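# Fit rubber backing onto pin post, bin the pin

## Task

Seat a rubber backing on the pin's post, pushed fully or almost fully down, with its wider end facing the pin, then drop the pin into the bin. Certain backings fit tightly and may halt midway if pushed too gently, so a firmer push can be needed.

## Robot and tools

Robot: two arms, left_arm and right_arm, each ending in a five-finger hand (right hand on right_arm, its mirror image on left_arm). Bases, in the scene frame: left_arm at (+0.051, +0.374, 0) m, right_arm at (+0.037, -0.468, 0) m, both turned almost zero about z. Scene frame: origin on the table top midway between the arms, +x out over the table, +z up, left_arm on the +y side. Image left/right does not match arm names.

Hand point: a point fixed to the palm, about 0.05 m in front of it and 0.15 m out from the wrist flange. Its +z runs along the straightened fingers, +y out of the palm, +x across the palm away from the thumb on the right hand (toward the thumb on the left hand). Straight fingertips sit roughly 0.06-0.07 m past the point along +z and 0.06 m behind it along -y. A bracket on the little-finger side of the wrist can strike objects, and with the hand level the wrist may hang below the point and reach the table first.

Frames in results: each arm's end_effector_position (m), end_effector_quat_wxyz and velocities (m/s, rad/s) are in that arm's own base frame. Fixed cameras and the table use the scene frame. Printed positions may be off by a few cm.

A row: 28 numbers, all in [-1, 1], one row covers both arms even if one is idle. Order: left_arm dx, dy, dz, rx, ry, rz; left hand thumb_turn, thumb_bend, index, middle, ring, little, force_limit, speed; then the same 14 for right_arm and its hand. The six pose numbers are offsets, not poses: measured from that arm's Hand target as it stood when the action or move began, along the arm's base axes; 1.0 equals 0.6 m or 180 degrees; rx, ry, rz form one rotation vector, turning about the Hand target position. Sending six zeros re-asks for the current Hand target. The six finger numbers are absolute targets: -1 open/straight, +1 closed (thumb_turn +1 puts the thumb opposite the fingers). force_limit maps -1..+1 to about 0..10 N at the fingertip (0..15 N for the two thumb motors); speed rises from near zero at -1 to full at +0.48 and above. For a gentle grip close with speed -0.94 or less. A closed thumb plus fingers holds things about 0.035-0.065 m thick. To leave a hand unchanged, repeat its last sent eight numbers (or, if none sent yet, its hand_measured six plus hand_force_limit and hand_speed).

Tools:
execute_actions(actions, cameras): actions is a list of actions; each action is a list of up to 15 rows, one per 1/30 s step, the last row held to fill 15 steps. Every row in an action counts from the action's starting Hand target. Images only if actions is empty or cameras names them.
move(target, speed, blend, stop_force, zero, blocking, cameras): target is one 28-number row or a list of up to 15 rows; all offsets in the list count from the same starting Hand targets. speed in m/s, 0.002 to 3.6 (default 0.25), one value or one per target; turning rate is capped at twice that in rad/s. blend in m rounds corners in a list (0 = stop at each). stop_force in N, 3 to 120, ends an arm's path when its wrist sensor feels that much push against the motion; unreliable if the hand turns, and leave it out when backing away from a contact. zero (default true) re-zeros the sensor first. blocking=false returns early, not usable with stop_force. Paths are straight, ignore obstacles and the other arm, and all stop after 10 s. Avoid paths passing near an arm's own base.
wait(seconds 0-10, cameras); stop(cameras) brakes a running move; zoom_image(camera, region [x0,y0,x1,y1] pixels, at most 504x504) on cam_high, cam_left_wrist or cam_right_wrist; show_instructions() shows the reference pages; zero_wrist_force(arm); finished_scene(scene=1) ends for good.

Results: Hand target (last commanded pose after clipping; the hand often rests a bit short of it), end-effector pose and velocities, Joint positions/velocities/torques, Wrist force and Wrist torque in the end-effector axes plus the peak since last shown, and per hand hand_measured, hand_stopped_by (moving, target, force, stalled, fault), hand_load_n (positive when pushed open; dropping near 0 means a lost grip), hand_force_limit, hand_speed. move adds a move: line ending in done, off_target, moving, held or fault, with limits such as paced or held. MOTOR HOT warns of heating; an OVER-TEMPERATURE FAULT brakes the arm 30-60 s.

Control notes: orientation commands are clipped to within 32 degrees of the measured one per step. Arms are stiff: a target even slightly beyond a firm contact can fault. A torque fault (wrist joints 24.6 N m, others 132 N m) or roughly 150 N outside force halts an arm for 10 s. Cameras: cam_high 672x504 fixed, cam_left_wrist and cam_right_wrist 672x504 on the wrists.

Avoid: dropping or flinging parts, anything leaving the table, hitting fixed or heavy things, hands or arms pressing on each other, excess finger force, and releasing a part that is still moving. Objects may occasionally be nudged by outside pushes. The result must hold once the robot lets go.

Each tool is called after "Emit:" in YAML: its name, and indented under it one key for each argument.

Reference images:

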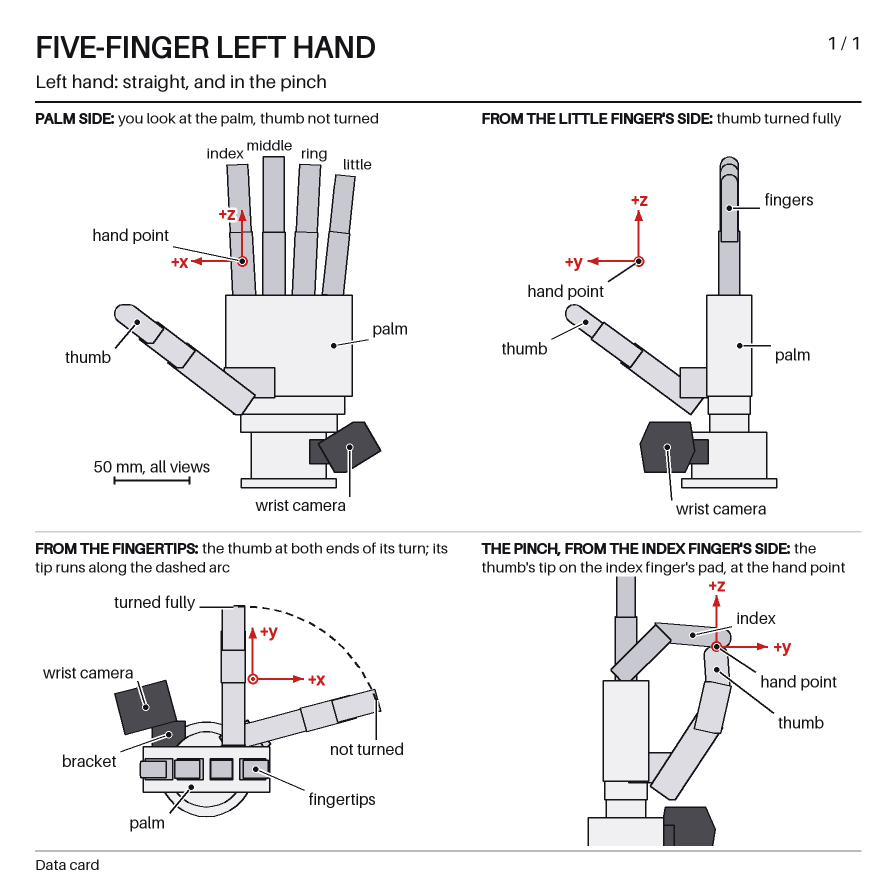

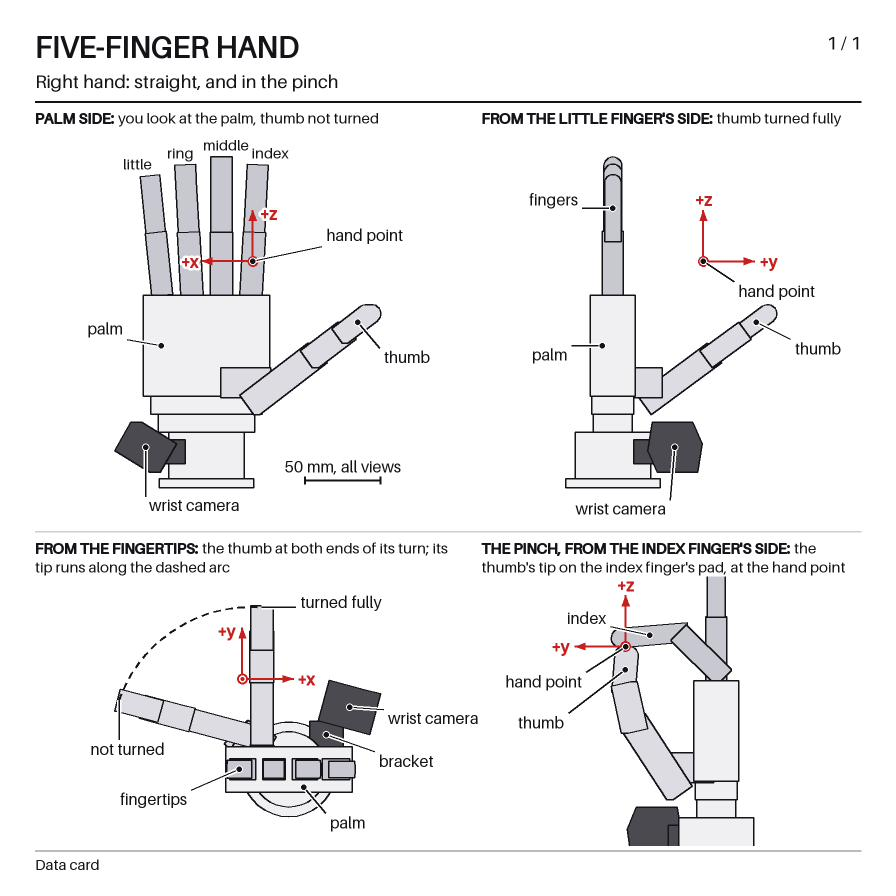

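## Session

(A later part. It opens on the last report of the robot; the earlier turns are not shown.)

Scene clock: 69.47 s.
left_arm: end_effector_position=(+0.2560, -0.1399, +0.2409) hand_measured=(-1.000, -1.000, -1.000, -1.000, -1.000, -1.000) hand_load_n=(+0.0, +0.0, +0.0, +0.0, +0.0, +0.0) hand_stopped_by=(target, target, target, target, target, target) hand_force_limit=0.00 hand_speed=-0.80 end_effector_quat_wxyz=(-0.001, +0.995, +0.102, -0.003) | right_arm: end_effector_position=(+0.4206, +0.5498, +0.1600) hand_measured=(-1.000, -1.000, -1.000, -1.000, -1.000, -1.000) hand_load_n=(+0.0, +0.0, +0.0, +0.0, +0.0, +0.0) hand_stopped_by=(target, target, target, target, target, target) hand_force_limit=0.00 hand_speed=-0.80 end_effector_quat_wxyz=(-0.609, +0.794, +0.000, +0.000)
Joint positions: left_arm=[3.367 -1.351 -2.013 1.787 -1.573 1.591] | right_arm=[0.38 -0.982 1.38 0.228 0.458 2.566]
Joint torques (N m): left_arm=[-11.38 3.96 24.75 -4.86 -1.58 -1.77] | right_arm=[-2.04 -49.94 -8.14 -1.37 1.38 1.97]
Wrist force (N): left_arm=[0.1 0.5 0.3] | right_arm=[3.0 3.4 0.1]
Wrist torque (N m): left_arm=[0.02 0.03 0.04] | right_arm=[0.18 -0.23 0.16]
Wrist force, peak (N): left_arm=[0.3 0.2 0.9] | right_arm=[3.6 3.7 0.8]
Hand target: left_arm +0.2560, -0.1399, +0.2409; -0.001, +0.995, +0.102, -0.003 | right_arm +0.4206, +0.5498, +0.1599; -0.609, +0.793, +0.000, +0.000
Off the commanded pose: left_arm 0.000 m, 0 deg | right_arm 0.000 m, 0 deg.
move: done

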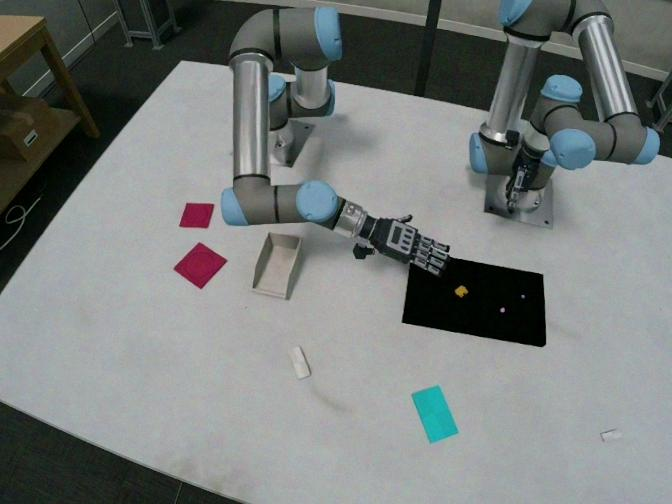

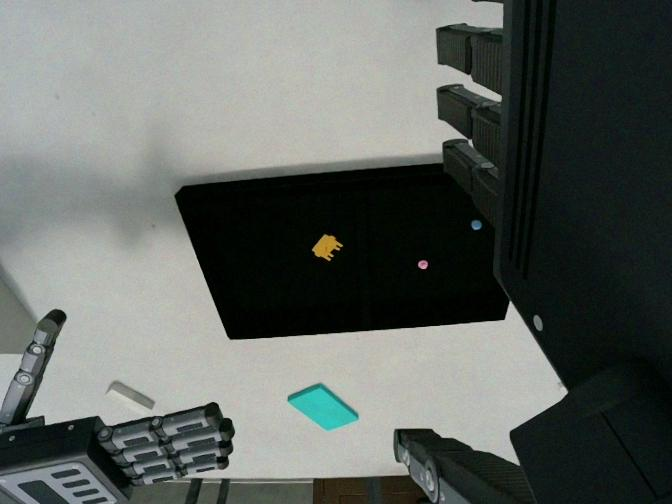

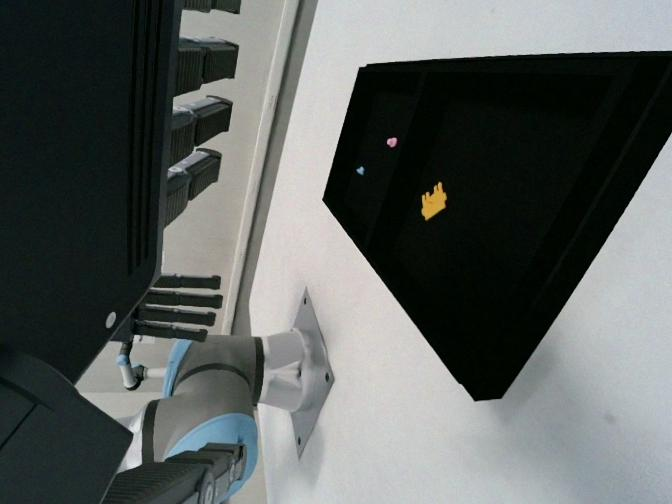

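Emit:
zoom_image:
  camera: "cam_right_wrist"
  region: [320, 40, 672, 410]

Emit:
zoom_image:
  camera: "cam_right_wrist"
  region: [340, 110, 470, 240]

Emit:
zoom_image:
  camera: "cam_left_wrist"
  region: [280, 200, 380, 300]

Emit:
zoom_image:
  camera: "cam_left_wrist"
  region: [400, 200, 500, 300]

Scaled by 1.362 from the camera's 672x504 image, which has a finer 960x720 frame.

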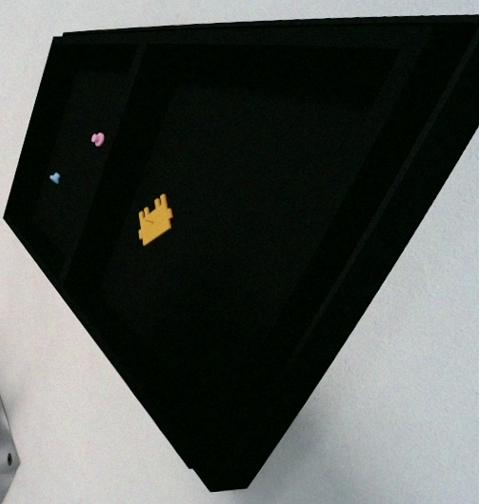

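Scaled by 3.877 from the camera's 672x504 image, which has a finer 960x720 frame.

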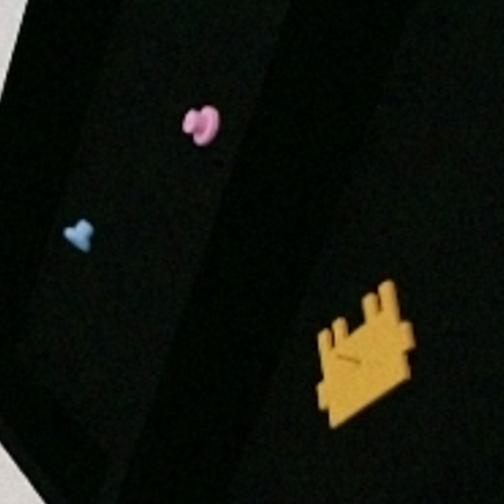

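Scaled by 5.040 from the camera's 672x504 image, which has a finer 960x720 frame.

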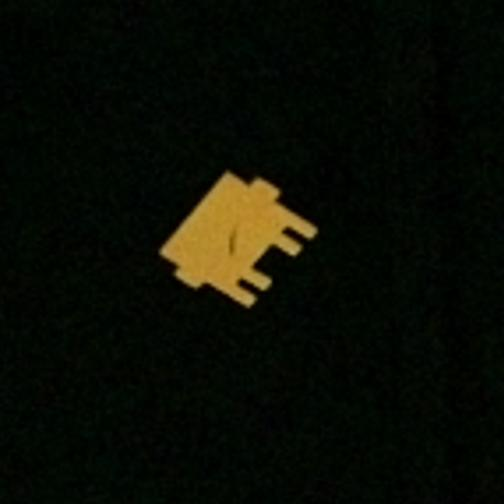

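Scaled by 5.040 from the camera's 672x504 image, which has a finer 960x720 frame.

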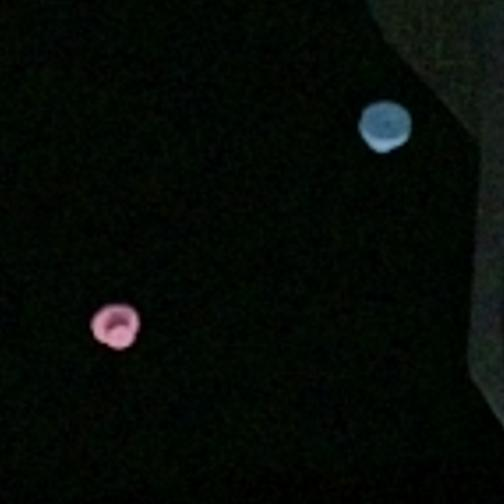

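Emit:
zoom_image:
  camera: "cam_left_wrist"
  region: [160, 150, 380, 350]

Emit:
zoom_image:
  camera: "cam_right_wrist"
  region: [440, 30, 672, 260]

Emit:
zoom_image:
  camera: "cam_right_wrist"
  region: [310, 40, 460, 190]

Scaled by 2.291 from the camera's 672x504 image, which has a finer 960x720 frame.

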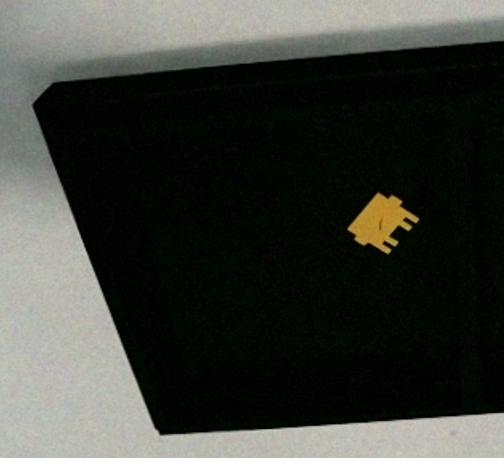

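Scaled by 2.172 from the camera's 672x504 image, which has a finer 960x720 frame.

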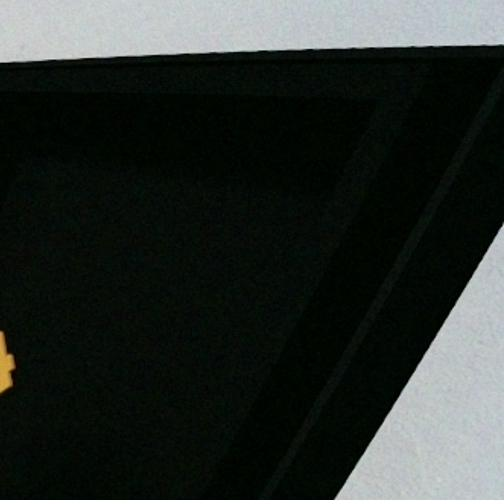

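Scaled by 3.360 from the camera's 672x504 image, which has a finer 960x720 frame.

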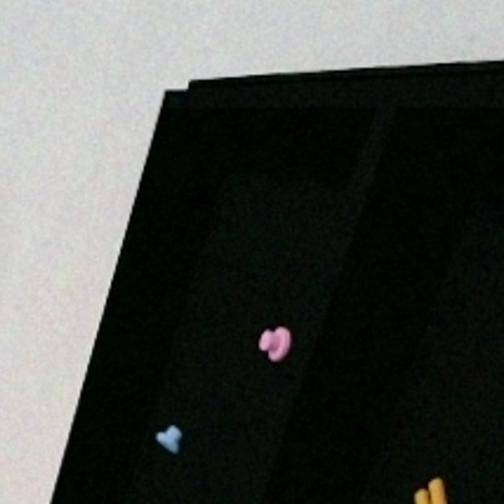

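Emit:
move:
  target: [0,0,0,0,0,0,-1,-1,-1,-1,-1,-1,0,-0.8,0,0,0,0,0,0,0.6,-0.2,-0.1,-1,-1,-1,-0.5,-0.4]
  cameras: ["all"]

Scene clock: 78.77 s.
left_arm: end_effector_position=(+0.2560, -0.1399, +0.2409) hand_measured=(-1.000, -1.000, -1.000, -1.000, -1.000, -1.000) hand_load_n=(+0.0, +0.0, +0.0, +0.0, +0.0, +0.0) hand_stopped_by=(target, target, target, target, target, target) hand_force_limit=0.00 hand_speed=-0.80 end_effector_quat_wxyz=(-0.001, +0.995, +0.102, -0.003) | right_arm: end_effector_position=(+0.4206, +0.5498, +0.1599) hand_measured=(+0.600, -0.200, -0.100, -1.000, -1.000, -1.000) hand_load_n=(+0.0, +0.0, +0.0, +0.0, +0.0, +0.0) hand_stopped_by=(target, target, target, target, target, target) hand_force_limit=-0.50 hand_speed=-0.40 end_effector_quat_wxyz=(-0.609, +0.793, +0.000, +0.000)
Joint positions: left_arm=[3.367 -1.351 -2.013 1.787 -1.573 1.591] | right_arm=[0.38 -0.982 1.38 0.227 0.458 2.567]
Joint torques (N m): left_arm=[-11.94 4.29 24.93 -4.8 -1.63 -1.75] | right_arm=[-3.71 -50.54 -9.58 -1.29 1.12 1.79]
Wrist force (N): left_arm=[-0.1 0.2 0.8] | right_arm=[3.0 3.3 0.3]
Wrist torque (N m): left_arm=[-0.06 0.06 0.05] | right_arm=[0.16 -0.25 0.18]
Wrist force, peak (N): left_arm=[0.2 0.6 0.7] | right_arm=[3.2 3.6 0.3]
Hand target: left_arm +0.2560, -0.1399, +0.2409; -0.001, +0.995, +0.102, -0.003 | right_arm +0.4206, +0.5498, +0.1599; -0.609, +0.793, +0.000, +0.000
Off the commanded pose: left_arm 0.000 m, 0 deg | right_arm 0.000 m, 0 deg.
move: done

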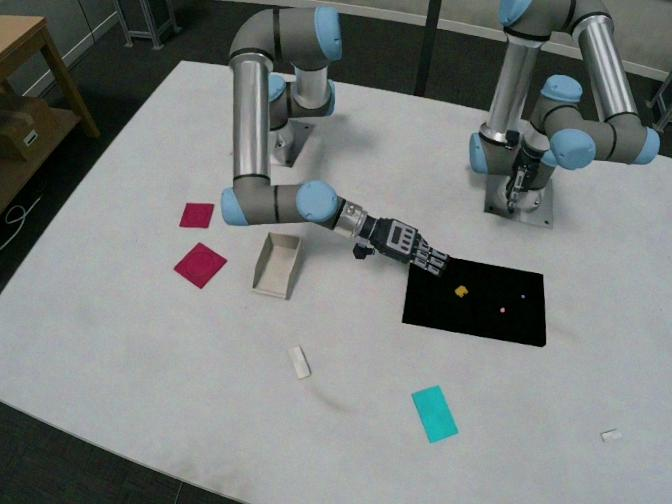

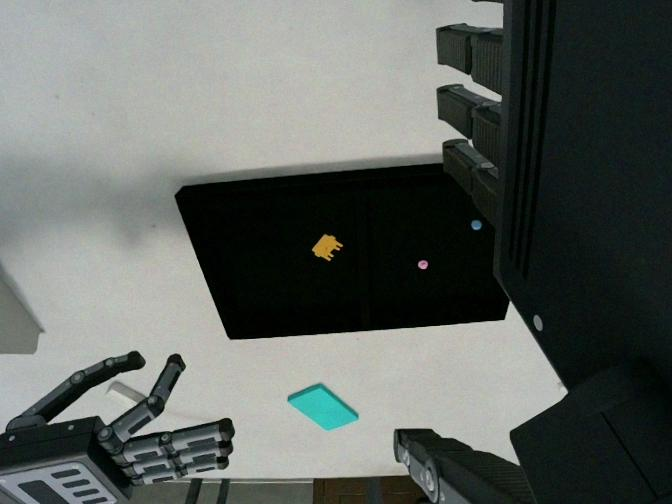

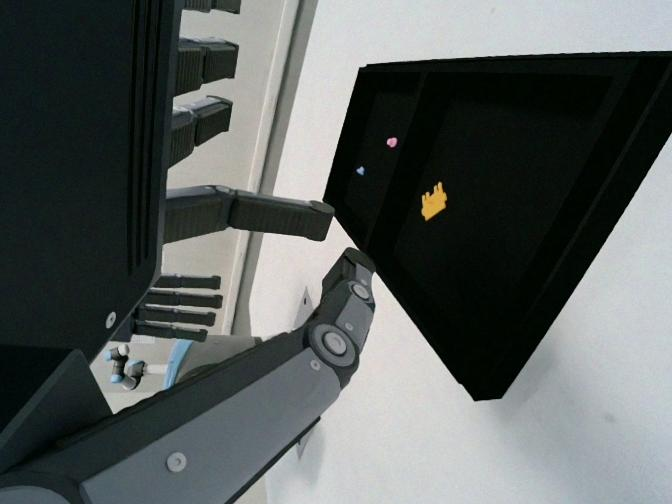

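Emit:
move:
  target: [0,0,0,0,0,0,-1,-1,-1,-1,-1,-1,0,-0.8,0,0,0,-0.0389,0,0,0.6,-0.1,0.12,-1,-1,-1,-0.5,-0.4]
  cameras: ["cam_right_wrist","cam_left_wrist"]

Emit:
zoom_image:
  camera: "cam_right_wrist"
  region: [200, 150, 440, 350]

Emit:
zoom_image:
  camera: "cam_left_wrist"
  region: [0, 300, 250, 500]

Scene clock: 83.77 s.
left_arm: end_effector_position=(+0.2560, -0.1399, +0.2409) hand_measured=(-1.000, -1.000, -1.000, -1.000, -1.000, -1.000) hand_load_n=(+0.0, +0.0, +0.0, +0.0, +0.0, +0.0) hand_stopped_by=(target, target, target, target, target, target) hand_force_limit=0.00 hand_speed=-0.80 end_effector_quat_wxyz=(-0.001, +0.995, +0.102, -0.003) | right_arm: end_effector_position=(+0.4206, +0.5498, +0.1599) hand_measured=(+0.600, -0.100, +0.120, -1.000, -1.000, -1.000) hand_load_n=(+0.0, +0.0, +0.0, +0.0, +0.0, +0.0) hand_stopped_by=(target, target, target, target, target, target) hand_force_limit=-0.50 hand_speed=-0.40 end_effector_quat_wxyz=(-0.559, +0.829, +0.000, +0.000)
Joint positions: left_arm=[3.367 -1.351 -2.013 1.787 -1.573 1.591] | right_arm=[0.408 -0.944 1.274 0.463 0.553 2.429]
Joint torques (N m): left_arm=[-11.41 4.29 24.46 -4.64 -1.79 -1.68] | right_arm=[6.7 -32.29 -31.65 3.77 1.19 -1.75]
Wrist force (N): left_arm=[0.0 0.0 0.6] | right_arm=[2.9 2.9 0.6]
Wrist torque (N m): left_arm=[-0.08 0.05 0.06] | right_arm=[0.05 -0.22 0.23]
Wrist force, peak (N): left_arm=[0.2 0.6 0.8] | right_arm=[3.3 3.5 0.7]
Hand target: left_arm +0.2560, -0.1399, +0.2409; -0.001, +0.995, +0.102, -0.003 | right_arm +0.4206, +0.5498, +0.1599; -0.559, +0.829, +0.000, +0.000
Off the commanded pose: left_arm 0.000 m, 0 deg | right_arm 0.000 m, 0 deg.
move: done
Images, in order (width x height): cam_left_wrist 672x504, cam_right_wrist 672x504.

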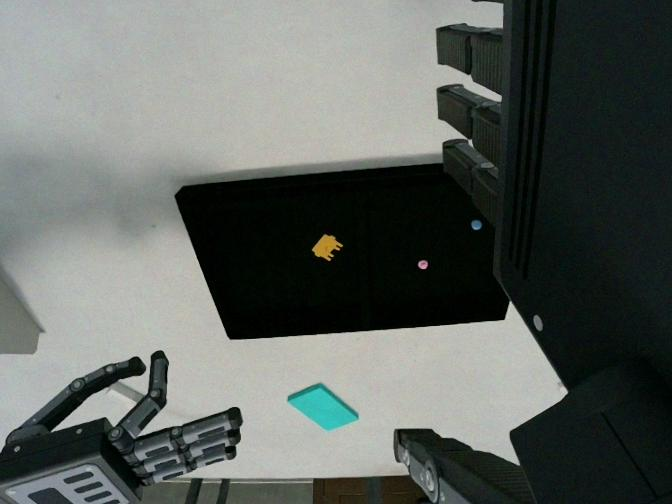

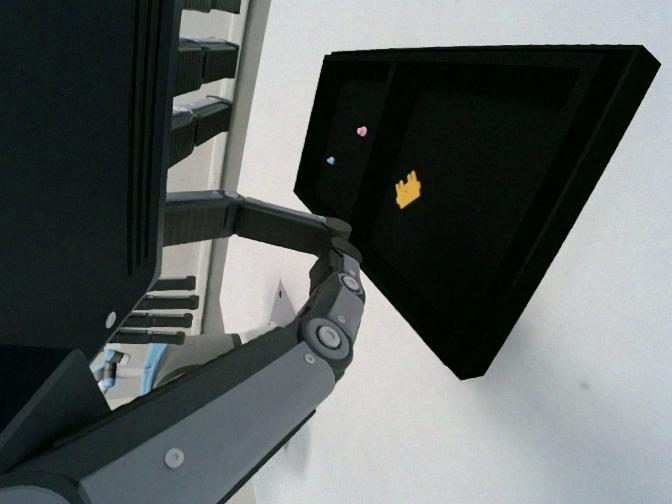

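Scaled by 2.100 from the camera's 672x504 image, which has a finer 960x720 frame.

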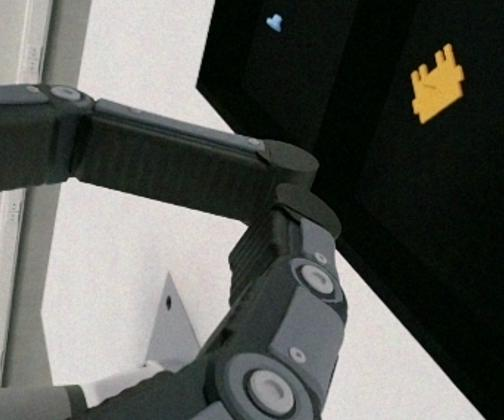

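Scaled by 2.016 from the camera's 672x504 image, which has a finer 960x720 frame.

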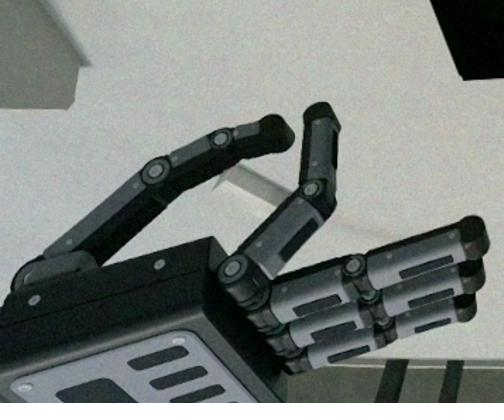

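Emit:
move:
  target: [0,0,0,0,0,0,-1,-1,-1,-1,-1,-1,0,-0.8,-0.0177,0.4537,-0.1,0,0,0,0.45,-0.2,0.05,-1,-1,-1,-0.5,-0.4]
  cameras: ["all"]

Emit:
zoom_image:
  camera: "cam_right_wrist"
  region: [240, 150, 440, 350]

Emit:
zoom_image:
  camera: "cam_left_wrist"
  region: [340, 190, 520, 340]

Scene clock: 91.33 s.
left_arm: end_effector_position=(+0.2560, -0.1399, +0.2409) hand_measured=(-1.000, -1.000, -1.000, -1.000, -1.000, -1.000) hand_load_n=(+0.0, +0.0, +0.0, +0.0, +0.0, +0.0) hand_stopped_by=(target, target, target, target, target, target) hand_force_limit=0.00 hand_speed=-0.80 end_effector_quat_wxyz=(-0.001, +0.995, +0.102, -0.003) | right_arm: end_effector_position=(+0.4098, +0.8217, +0.0999) hand_measured=(+0.450, -0.200, +0.050, -1.000, -1.000, -1.000) hand_load_n=(+0.0, +0.0, +0.0, +0.0, +0.0, +0.0) hand_stopped_by=(target, target, target, target, target, target) hand_force_limit=-0.50 hand_speed=-0.40 end_effector_quat_wxyz=(-0.560, +0.829, -0.001, +0.001)
Joint positions: left_arm=[3.367 -1.351 -2.013 1.787 -1.573 1.591] | right_arm=[0.77 -0.34 0.261 0.602 0.844 2.775]
Joint torques (N m): left_arm=[-11.01 3.76 25.12 -4.64 -1.53 -1.64] | right_arm=[6.94 -47.46 -32.56 2.7 -2.46 -1.65]
Wrist force (N): left_arm=[0.2 0.1 0.6] | right_arm=[3.5 3.2 1.0]
Wrist torque (N m): left_arm=[-0.07 0.01 0.07] | right_arm=[0.09 -0.34 0.28]
Wrist force, peak (N): left_arm=[-0.1 0.5 0.9] | right_arm=[3.5 3.2 0.9]
Hand target: left_arm +0.2560, -0.1399, +0.2409; -0.001, +0.995, +0.102, -0.003 | right_arm +0.4100, +0.8220, +0.0999; -0.559, +0.829, +0.000, +0.000
Off the commanded pose: left_arm 0.000 m, 0 deg | right_arm 0.000 m, 0 deg.
move: done

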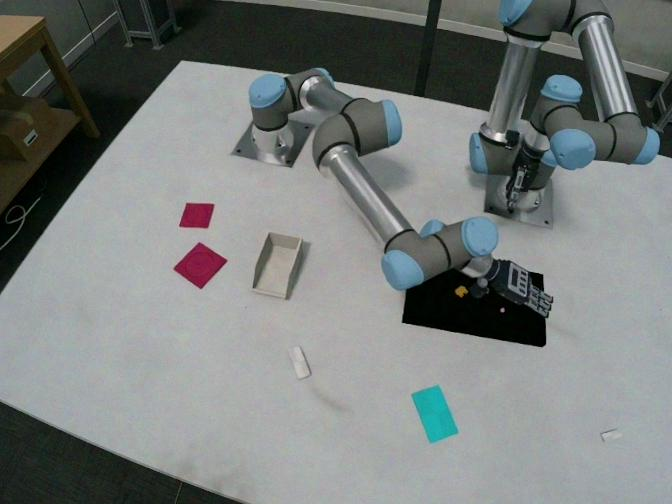

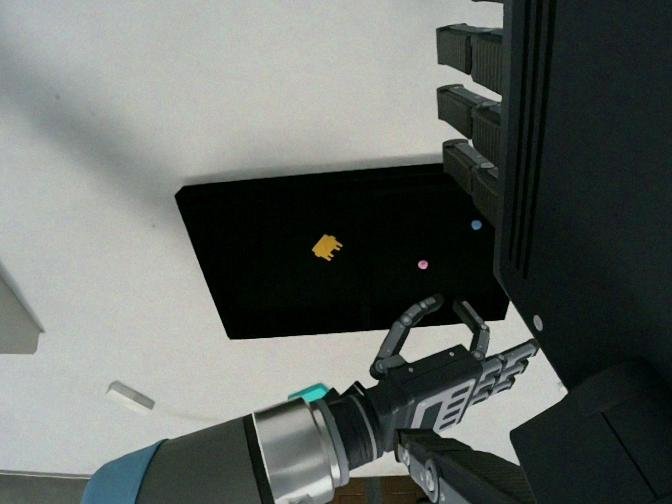

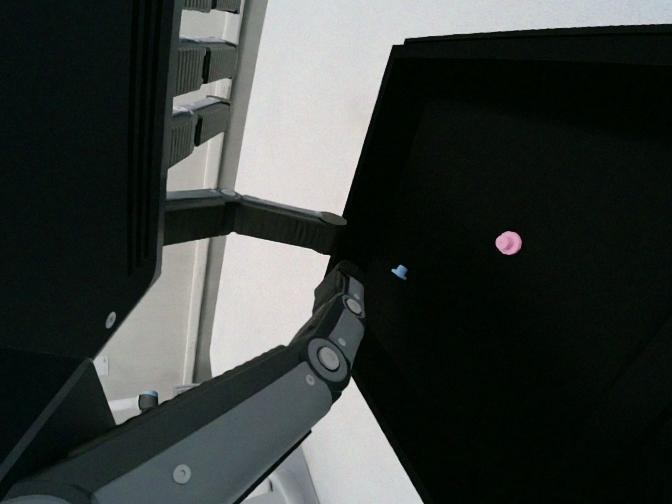

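Scaled by 2.520 from the camera's 672x504 image, which has a finer 960x720 frame.

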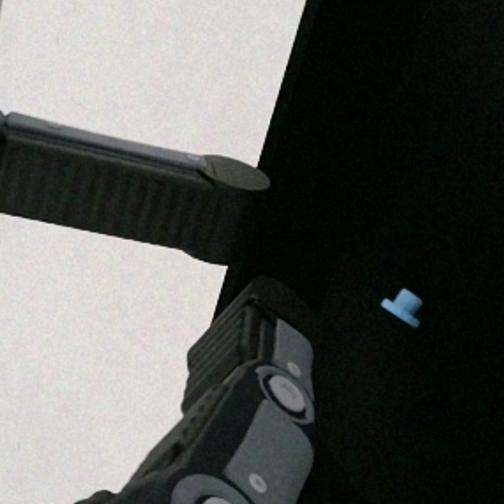

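Scaled by 2.800 from the camera's 672x504 image, which has a finer 960x720 frame.

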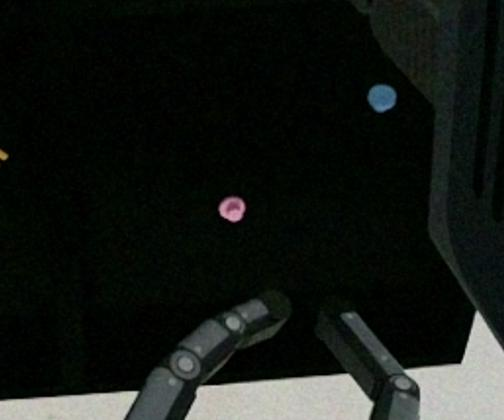

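Emit:
move:
  target: [0,0,0,0,0,0,-1,-1,-1,-1,-1,-1,0,-0.8,0.0183,-0.02,-0.0833,0,0,0,0.45,-0.2,0.05,-1,-1,-1,-0.5,-0.4]
  cameras: ["all"]
  speed: 0.15

Emit:
zoom_image:
  camera: "cam_right_wrist"
  region: [280, 170, 460, 350]

Emit:
zoom_image:
  camera: "cam_left_wrist"
  region: [360, 200, 500, 340]

Scene clock: 94.57 s.
left_arm: end_effector_position=(+0.2560, -0.1399, +0.2409) hand_measured=(-1.000, -1.000, -1.000, -1.000, -1.000, -1.000) hand_load_n=(+0.0, +0.0, +0.0, +0.0, +0.0, +0.0) hand_stopped_by=(target, target, target, target, target, target) hand_force_limit=0.00 hand_speed=-0.80 end_effector_quat_wxyz=(-0.001, +0.995, +0.102, -0.003) | right_arm: end_effector_position=(+0.4210, +0.8100, +0.0500) hand_measured=(+0.450, -0.200, +0.050, -1.000, -1.000, -1.000) hand_load_n=(+0.0, +0.0, +0.0, -0.5, +0.0, +0.0) hand_stopped_by=(target, target, target, target, target, target) hand_force_limit=-0.50 hand_speed=-0.40 end_effector_quat_wxyz=(-0.559, +0.829, +0.000, +0.000)
Joint positions: left_arm=[3.367 -1.351 -2.013 1.787 -1.573 1.591] | right_arm=[0.748 -0.351 0.411 0.477 0.824 2.758]
Joint torques (N m): left_arm=[-10.89 4.19 25.06 -4.75 -1.61 -1.67] | right_arm=[-7.24 -69.55 -12.59 -2.17 -2.12 1.91]
Wrist force (N): left_arm=[-0.1 0.5 0.3] | right_arm=[3.3 3.2 1.0]
Wrist torque (N m): left_arm=[0.01 0.05 0.03] | right_arm=[0.07 -0.28 0.19]
Wrist force, peak (N): left_arm=[0.1 0.5 0.8] | right_arm=[3.6 3.4 1.2]
Hand target: left_arm +0.2560, -0.1399, +0.2409; -0.001, +0.995, +0.102, -0.003 | right_arm +0.4210, +0.8100, +0.0500; -0.559, +0.829, +0.000, +0.000
Off the commanded pose: left_arm 0.000 m, 0 deg | right_arm 0.000 m, 0 deg.
move: done

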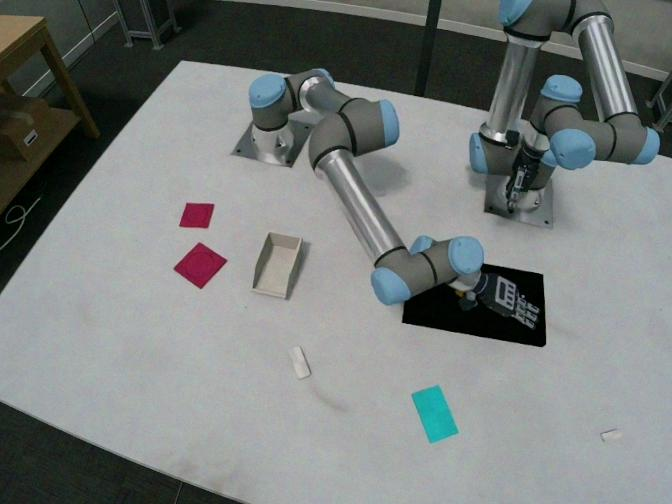

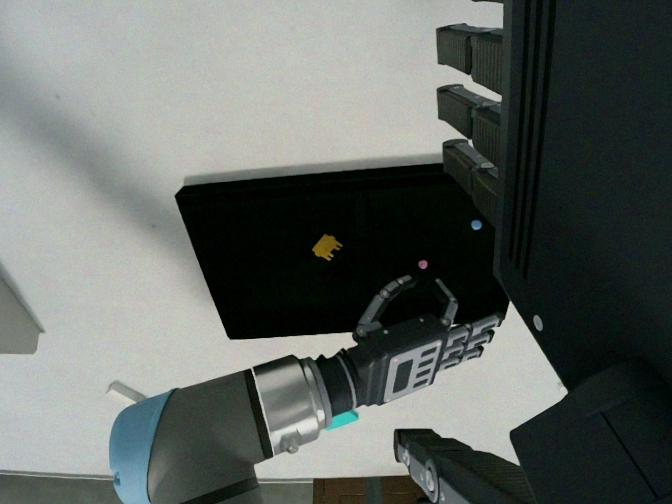

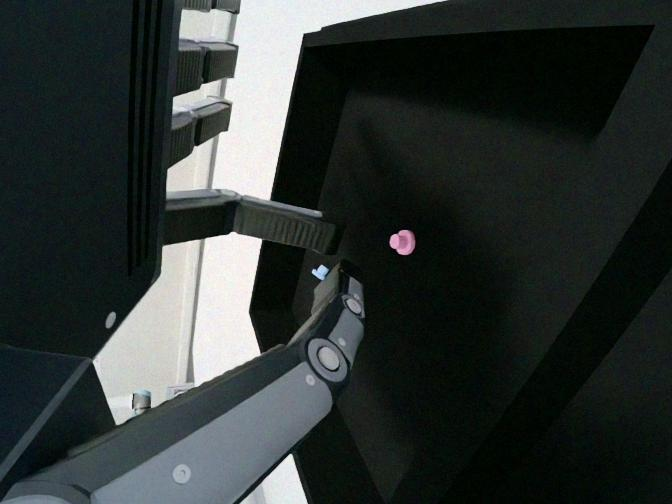

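Scaled by 2.800 from the camera's 672x504 image, which has a finer 960x720 frame.

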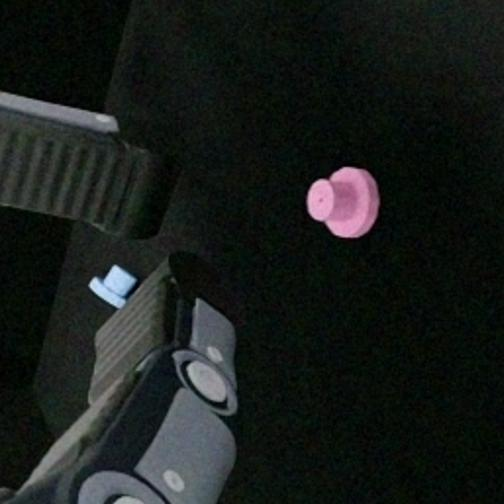

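Scaled by 3.600 from the camera's 672x504 image, which has a finer 960x720 frame.

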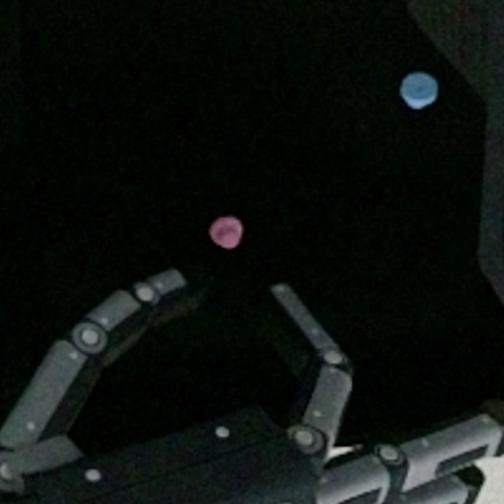

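Emit:
move:
  target: [0,0,0,0,0,0,-1,-1,-1,-1,-1,-1,0,-0.8,-0.003,0.005,-0.0167,0,0,0,0.45,-0.22,-0.15,-1,-1,-1,-0.5,-0.4]
  cameras: ["all"]
  speed: 0.1

Emit:
zoom_image:
  camera: "cam_right_wrist"
  region: [280, 160, 460, 340]

Emit:
zoom_image:
  camera: "cam_left_wrist"
  region: [360, 200, 500, 340]

Scene clock: 97.37 s.
left_arm: end_effector_position=(+0.2560, -0.1399, +0.2409) hand_measured=(-1.000, -1.000, -1.000, -1.000, -1.000, -1.000) hand_load_n=(+0.0, +0.0, +0.0, +0.0, +0.0, +0.0) hand_stopped_by=(target, target, target, target, target, target) hand_force_limit=0.00 hand_speed=-0.80 end_effector_quat_wxyz=(-0.001, +0.995, +0.102, -0.003) | right_arm: end_effector_position=(+0.4192, +0.8129, +0.0402) hand_measured=(+0.450, -0.220, -0.150, -1.000, -1.000, -1.000) hand_load_n=(+0.0, +0.0, +0.0, +0.0, +0.0, +0.0) hand_stopped_by=(target, target, target, target, target, target) hand_force_limit=-0.50 hand_speed=-0.40 end_effector_quat_wxyz=(-0.559, +0.829, +0.000, +0.000) end_effector_velocity=(-0.001, +0.001, -0.004) end_effector_angular_velocity=(-0.001, +0.001, +0.000)
Joint positions: left_arm=[3.367 -1.351 -2.013 1.787 -1.573 1.591] | right_arm=[0.752 -0.341 0.416 0.46 0.828 2.761]
Joint velocities: left_arm=[within noise] | right_arm=[0.002 0.005 0.001 -0.004 0.001 0.001]
Joint torques (N m): left_arm=[-10.95 4.3 25.11 -4.66 -1.64 -1.68] | right_arm=[5.56 -49.6 -11.36 -1.71 1.65 2.16]
Wrist force (N): left_arm=[0.0 0.1 0.5] | right_arm=[3.3 2.9 1.1]
Wrist torque (N m): left_arm=[-0.05 0.05 0.05] | right_arm=[0.01 -0.30 0.17]
Wrist force, peak (N): left_arm=[-0.1 0.0 0.9] | right_arm=[3.3 3.4 1.2]
Hand target: left_arm +0.2560, -0.1399, +0.2409; -0.001, +0.995, +0.102, -0.003 | right_arm +0.4192, +0.8130, +0.0399; -0.559, +0.829, +0.000, +0.000
Off the commanded pose: left_arm 0.000 m, 0 deg | right_arm 0.000 m, 0 deg.
move: done

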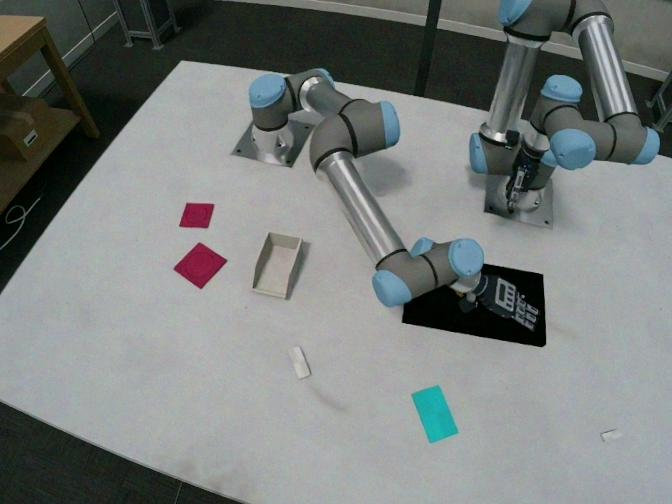

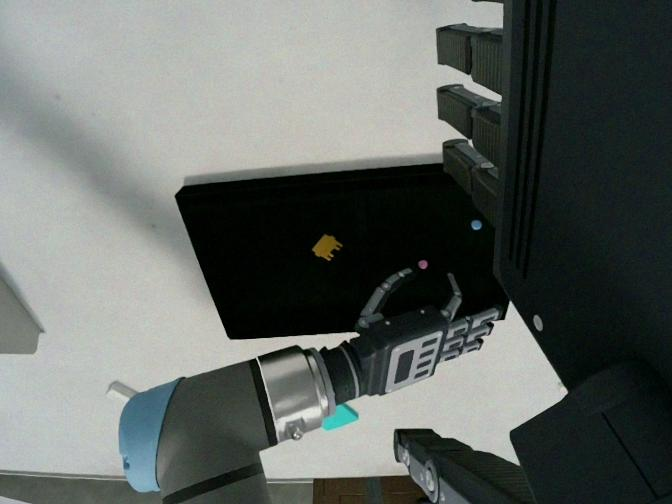

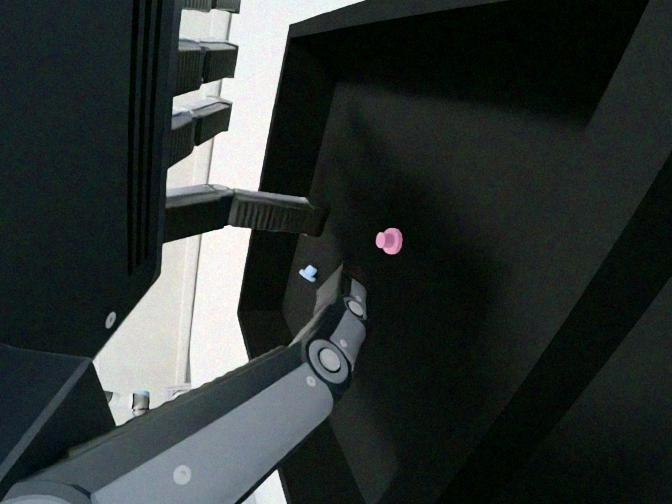

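Scaled by 2.800 from the camera's 672x504 image, which has a finer 960x720 frame.

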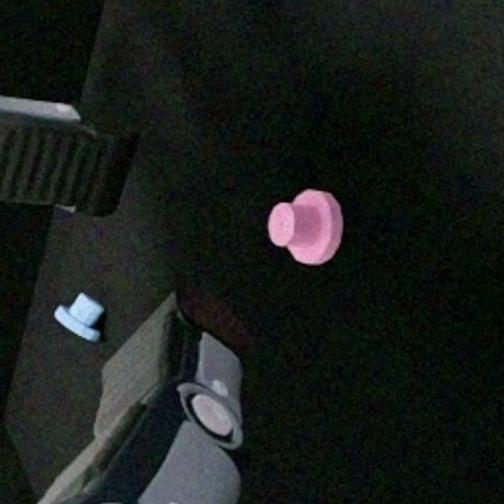

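Scaled by 3.600 from the camera's 672x504 image, which has a finer 960x720 frame.

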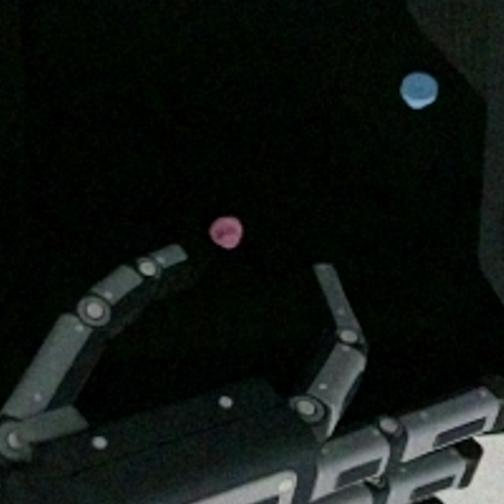

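Emit:
zoom_image:
  camera: "cam_left_wrist"
  region: [375, 230, 475, 310]

Emit:
zoom_image:
  camera: "cam_right_wrist"
  region: [300, 190, 420, 310]

Scaled by 5.040 from the camera's 672x504 image, which has a finer 960x720 frame.

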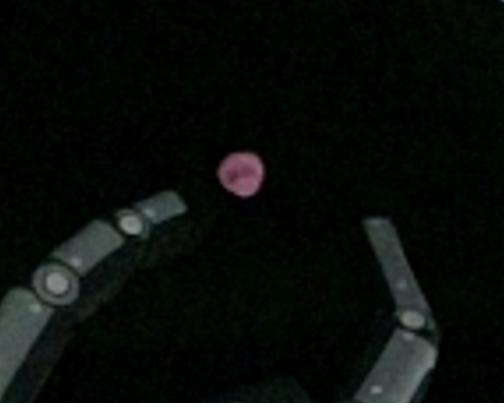

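Scaled by 4.200 from the camera's 672x504 image, which has a finer 960x720 frame.

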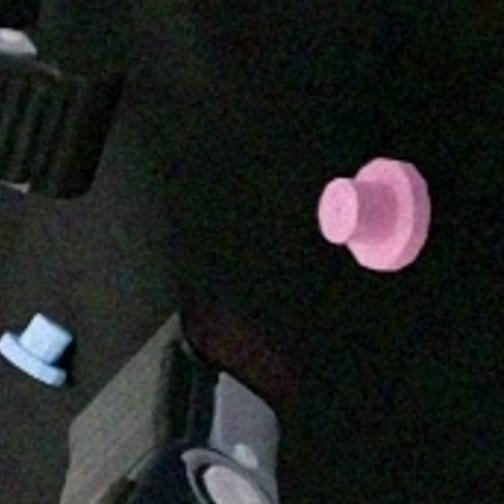

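Emit:
move:
  target: [0,0,0,0,0,0,-1,-1,-1,-1,-1,-1,0,-0.8,0,-0.0092,-0.0133,0,0,0,0.45,-0.15,-0.15,-1,-1,-1,-0.5,-0.4]
  cameras: ["cam_left_wrist","cam_right_wrist"]
  speed: 0.05

Emit:
zoom_image:
  camera: "cam_left_wrist"
  region: [375, 230, 475, 310]

Emit:
zoom_image:
  camera: "cam_right_wrist"
  region: [300, 190, 420, 310]

Scene clock: 103.50 s.
left_arm: end_effector_position=(+0.2560, -0.1399, +0.2409) hand_measured=(-1.000, -1.000, -1.000, -1.000, -1.000, -1.000) hand_load_n=(+0.0, +0.0, -0.5, +0.0, +0.0, +0.0) hand_stopped_by=(target, target, target, target, target, target) hand_force_limit=0.00 hand_speed=-0.80 end_effector_quat_wxyz=(-0.001, +0.995, +0.102, -0.003) | right_arm: end_effector_position=(+0.4192, +0.8075, +0.0320) hand_measured=(+0.450, -0.150, -0.150, -1.000, -1.000, -1.000) hand_load_n=(+0.0, +0.0, +0.0, -0.5, +0.0, -0.5) hand_stopped_by=(target, target, target, target, target, target) hand_force_limit=-0.50 hand_speed=-0.40 end_effector_quat_wxyz=(-0.559, +0.829, +0.000, +0.000)
Joint positions: left_arm=[3.367 -1.351 -2.013 1.787 -1.573 1.591] | right_arm=[0.747 -0.36 0.474 0.422 0.823 2.757]
Joint torques (N m): left_arm=[-11.38 3.94 24.73 -4.65 -1.64 -1.53] | right_arm=[-7.53 -68.54 -13.14 -1.7 -2.4 0.03]
Wrist force (N): left_arm=[-0.1 0.3 0.5] | right_arm=[3.0 3.1 1.0]
Wrist torque (N m): left_arm=[-0.03 0.06 0.04] | right_arm=[0.05 -0.25 0.24]
Wrist force, peak (N): left_arm=[0.3 0.5 0.8] | right_arm=[3.6 3.2 1.0]
Hand target: left_arm +0.2560, -0.1399, +0.2409; -0.001, +0.995, +0.102, -0.003 | right_arm +0.4192, +0.8075, +0.0320; -0.559, +0.829, +0.000, +0.000
Off the commanded pose: left_arm 0.000 m, 0 deg | right_arm 0.000 m, 0 deg.
move: done
Images, in order (width x height): cam_left_wrist 672x504, cam_right_wrist 672x504.

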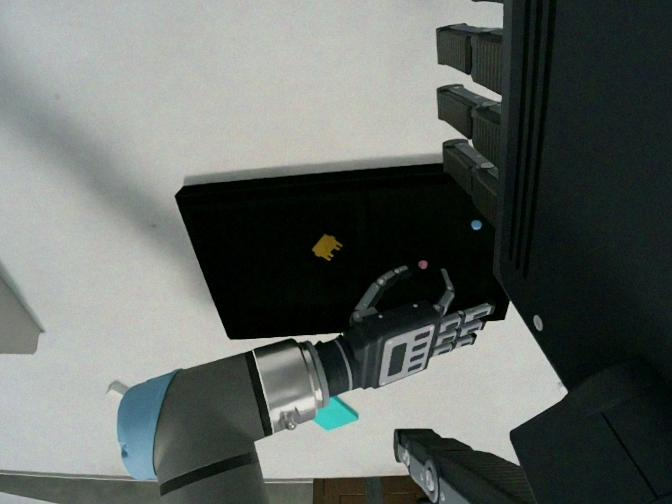

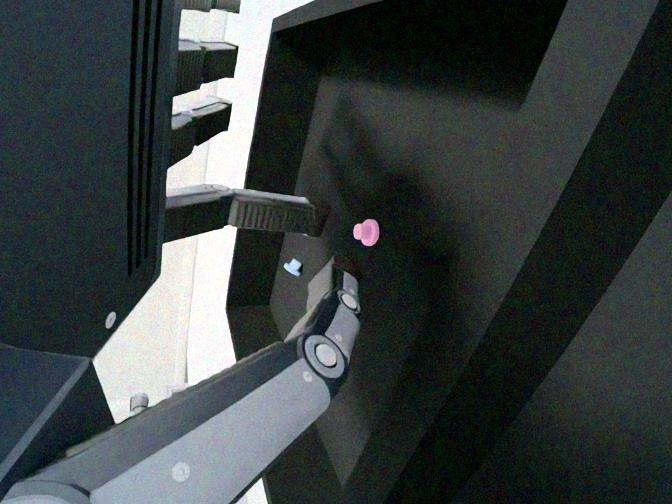

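Scaled by 5.040 from the camera's 672x504 image, which has a finer 960x720 frame.

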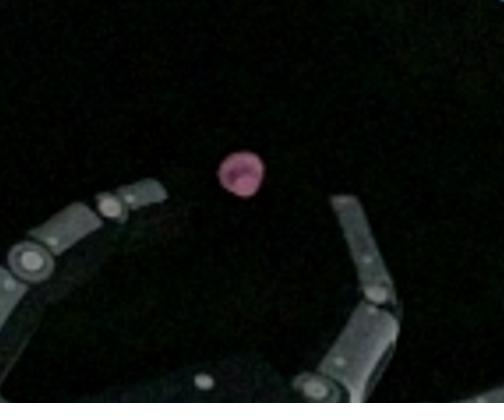

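Scaled by 4.200 from the camera's 672x504 image, which has a finer 960x720 frame.

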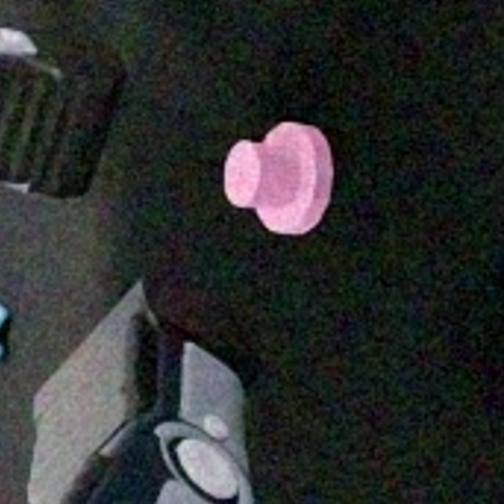

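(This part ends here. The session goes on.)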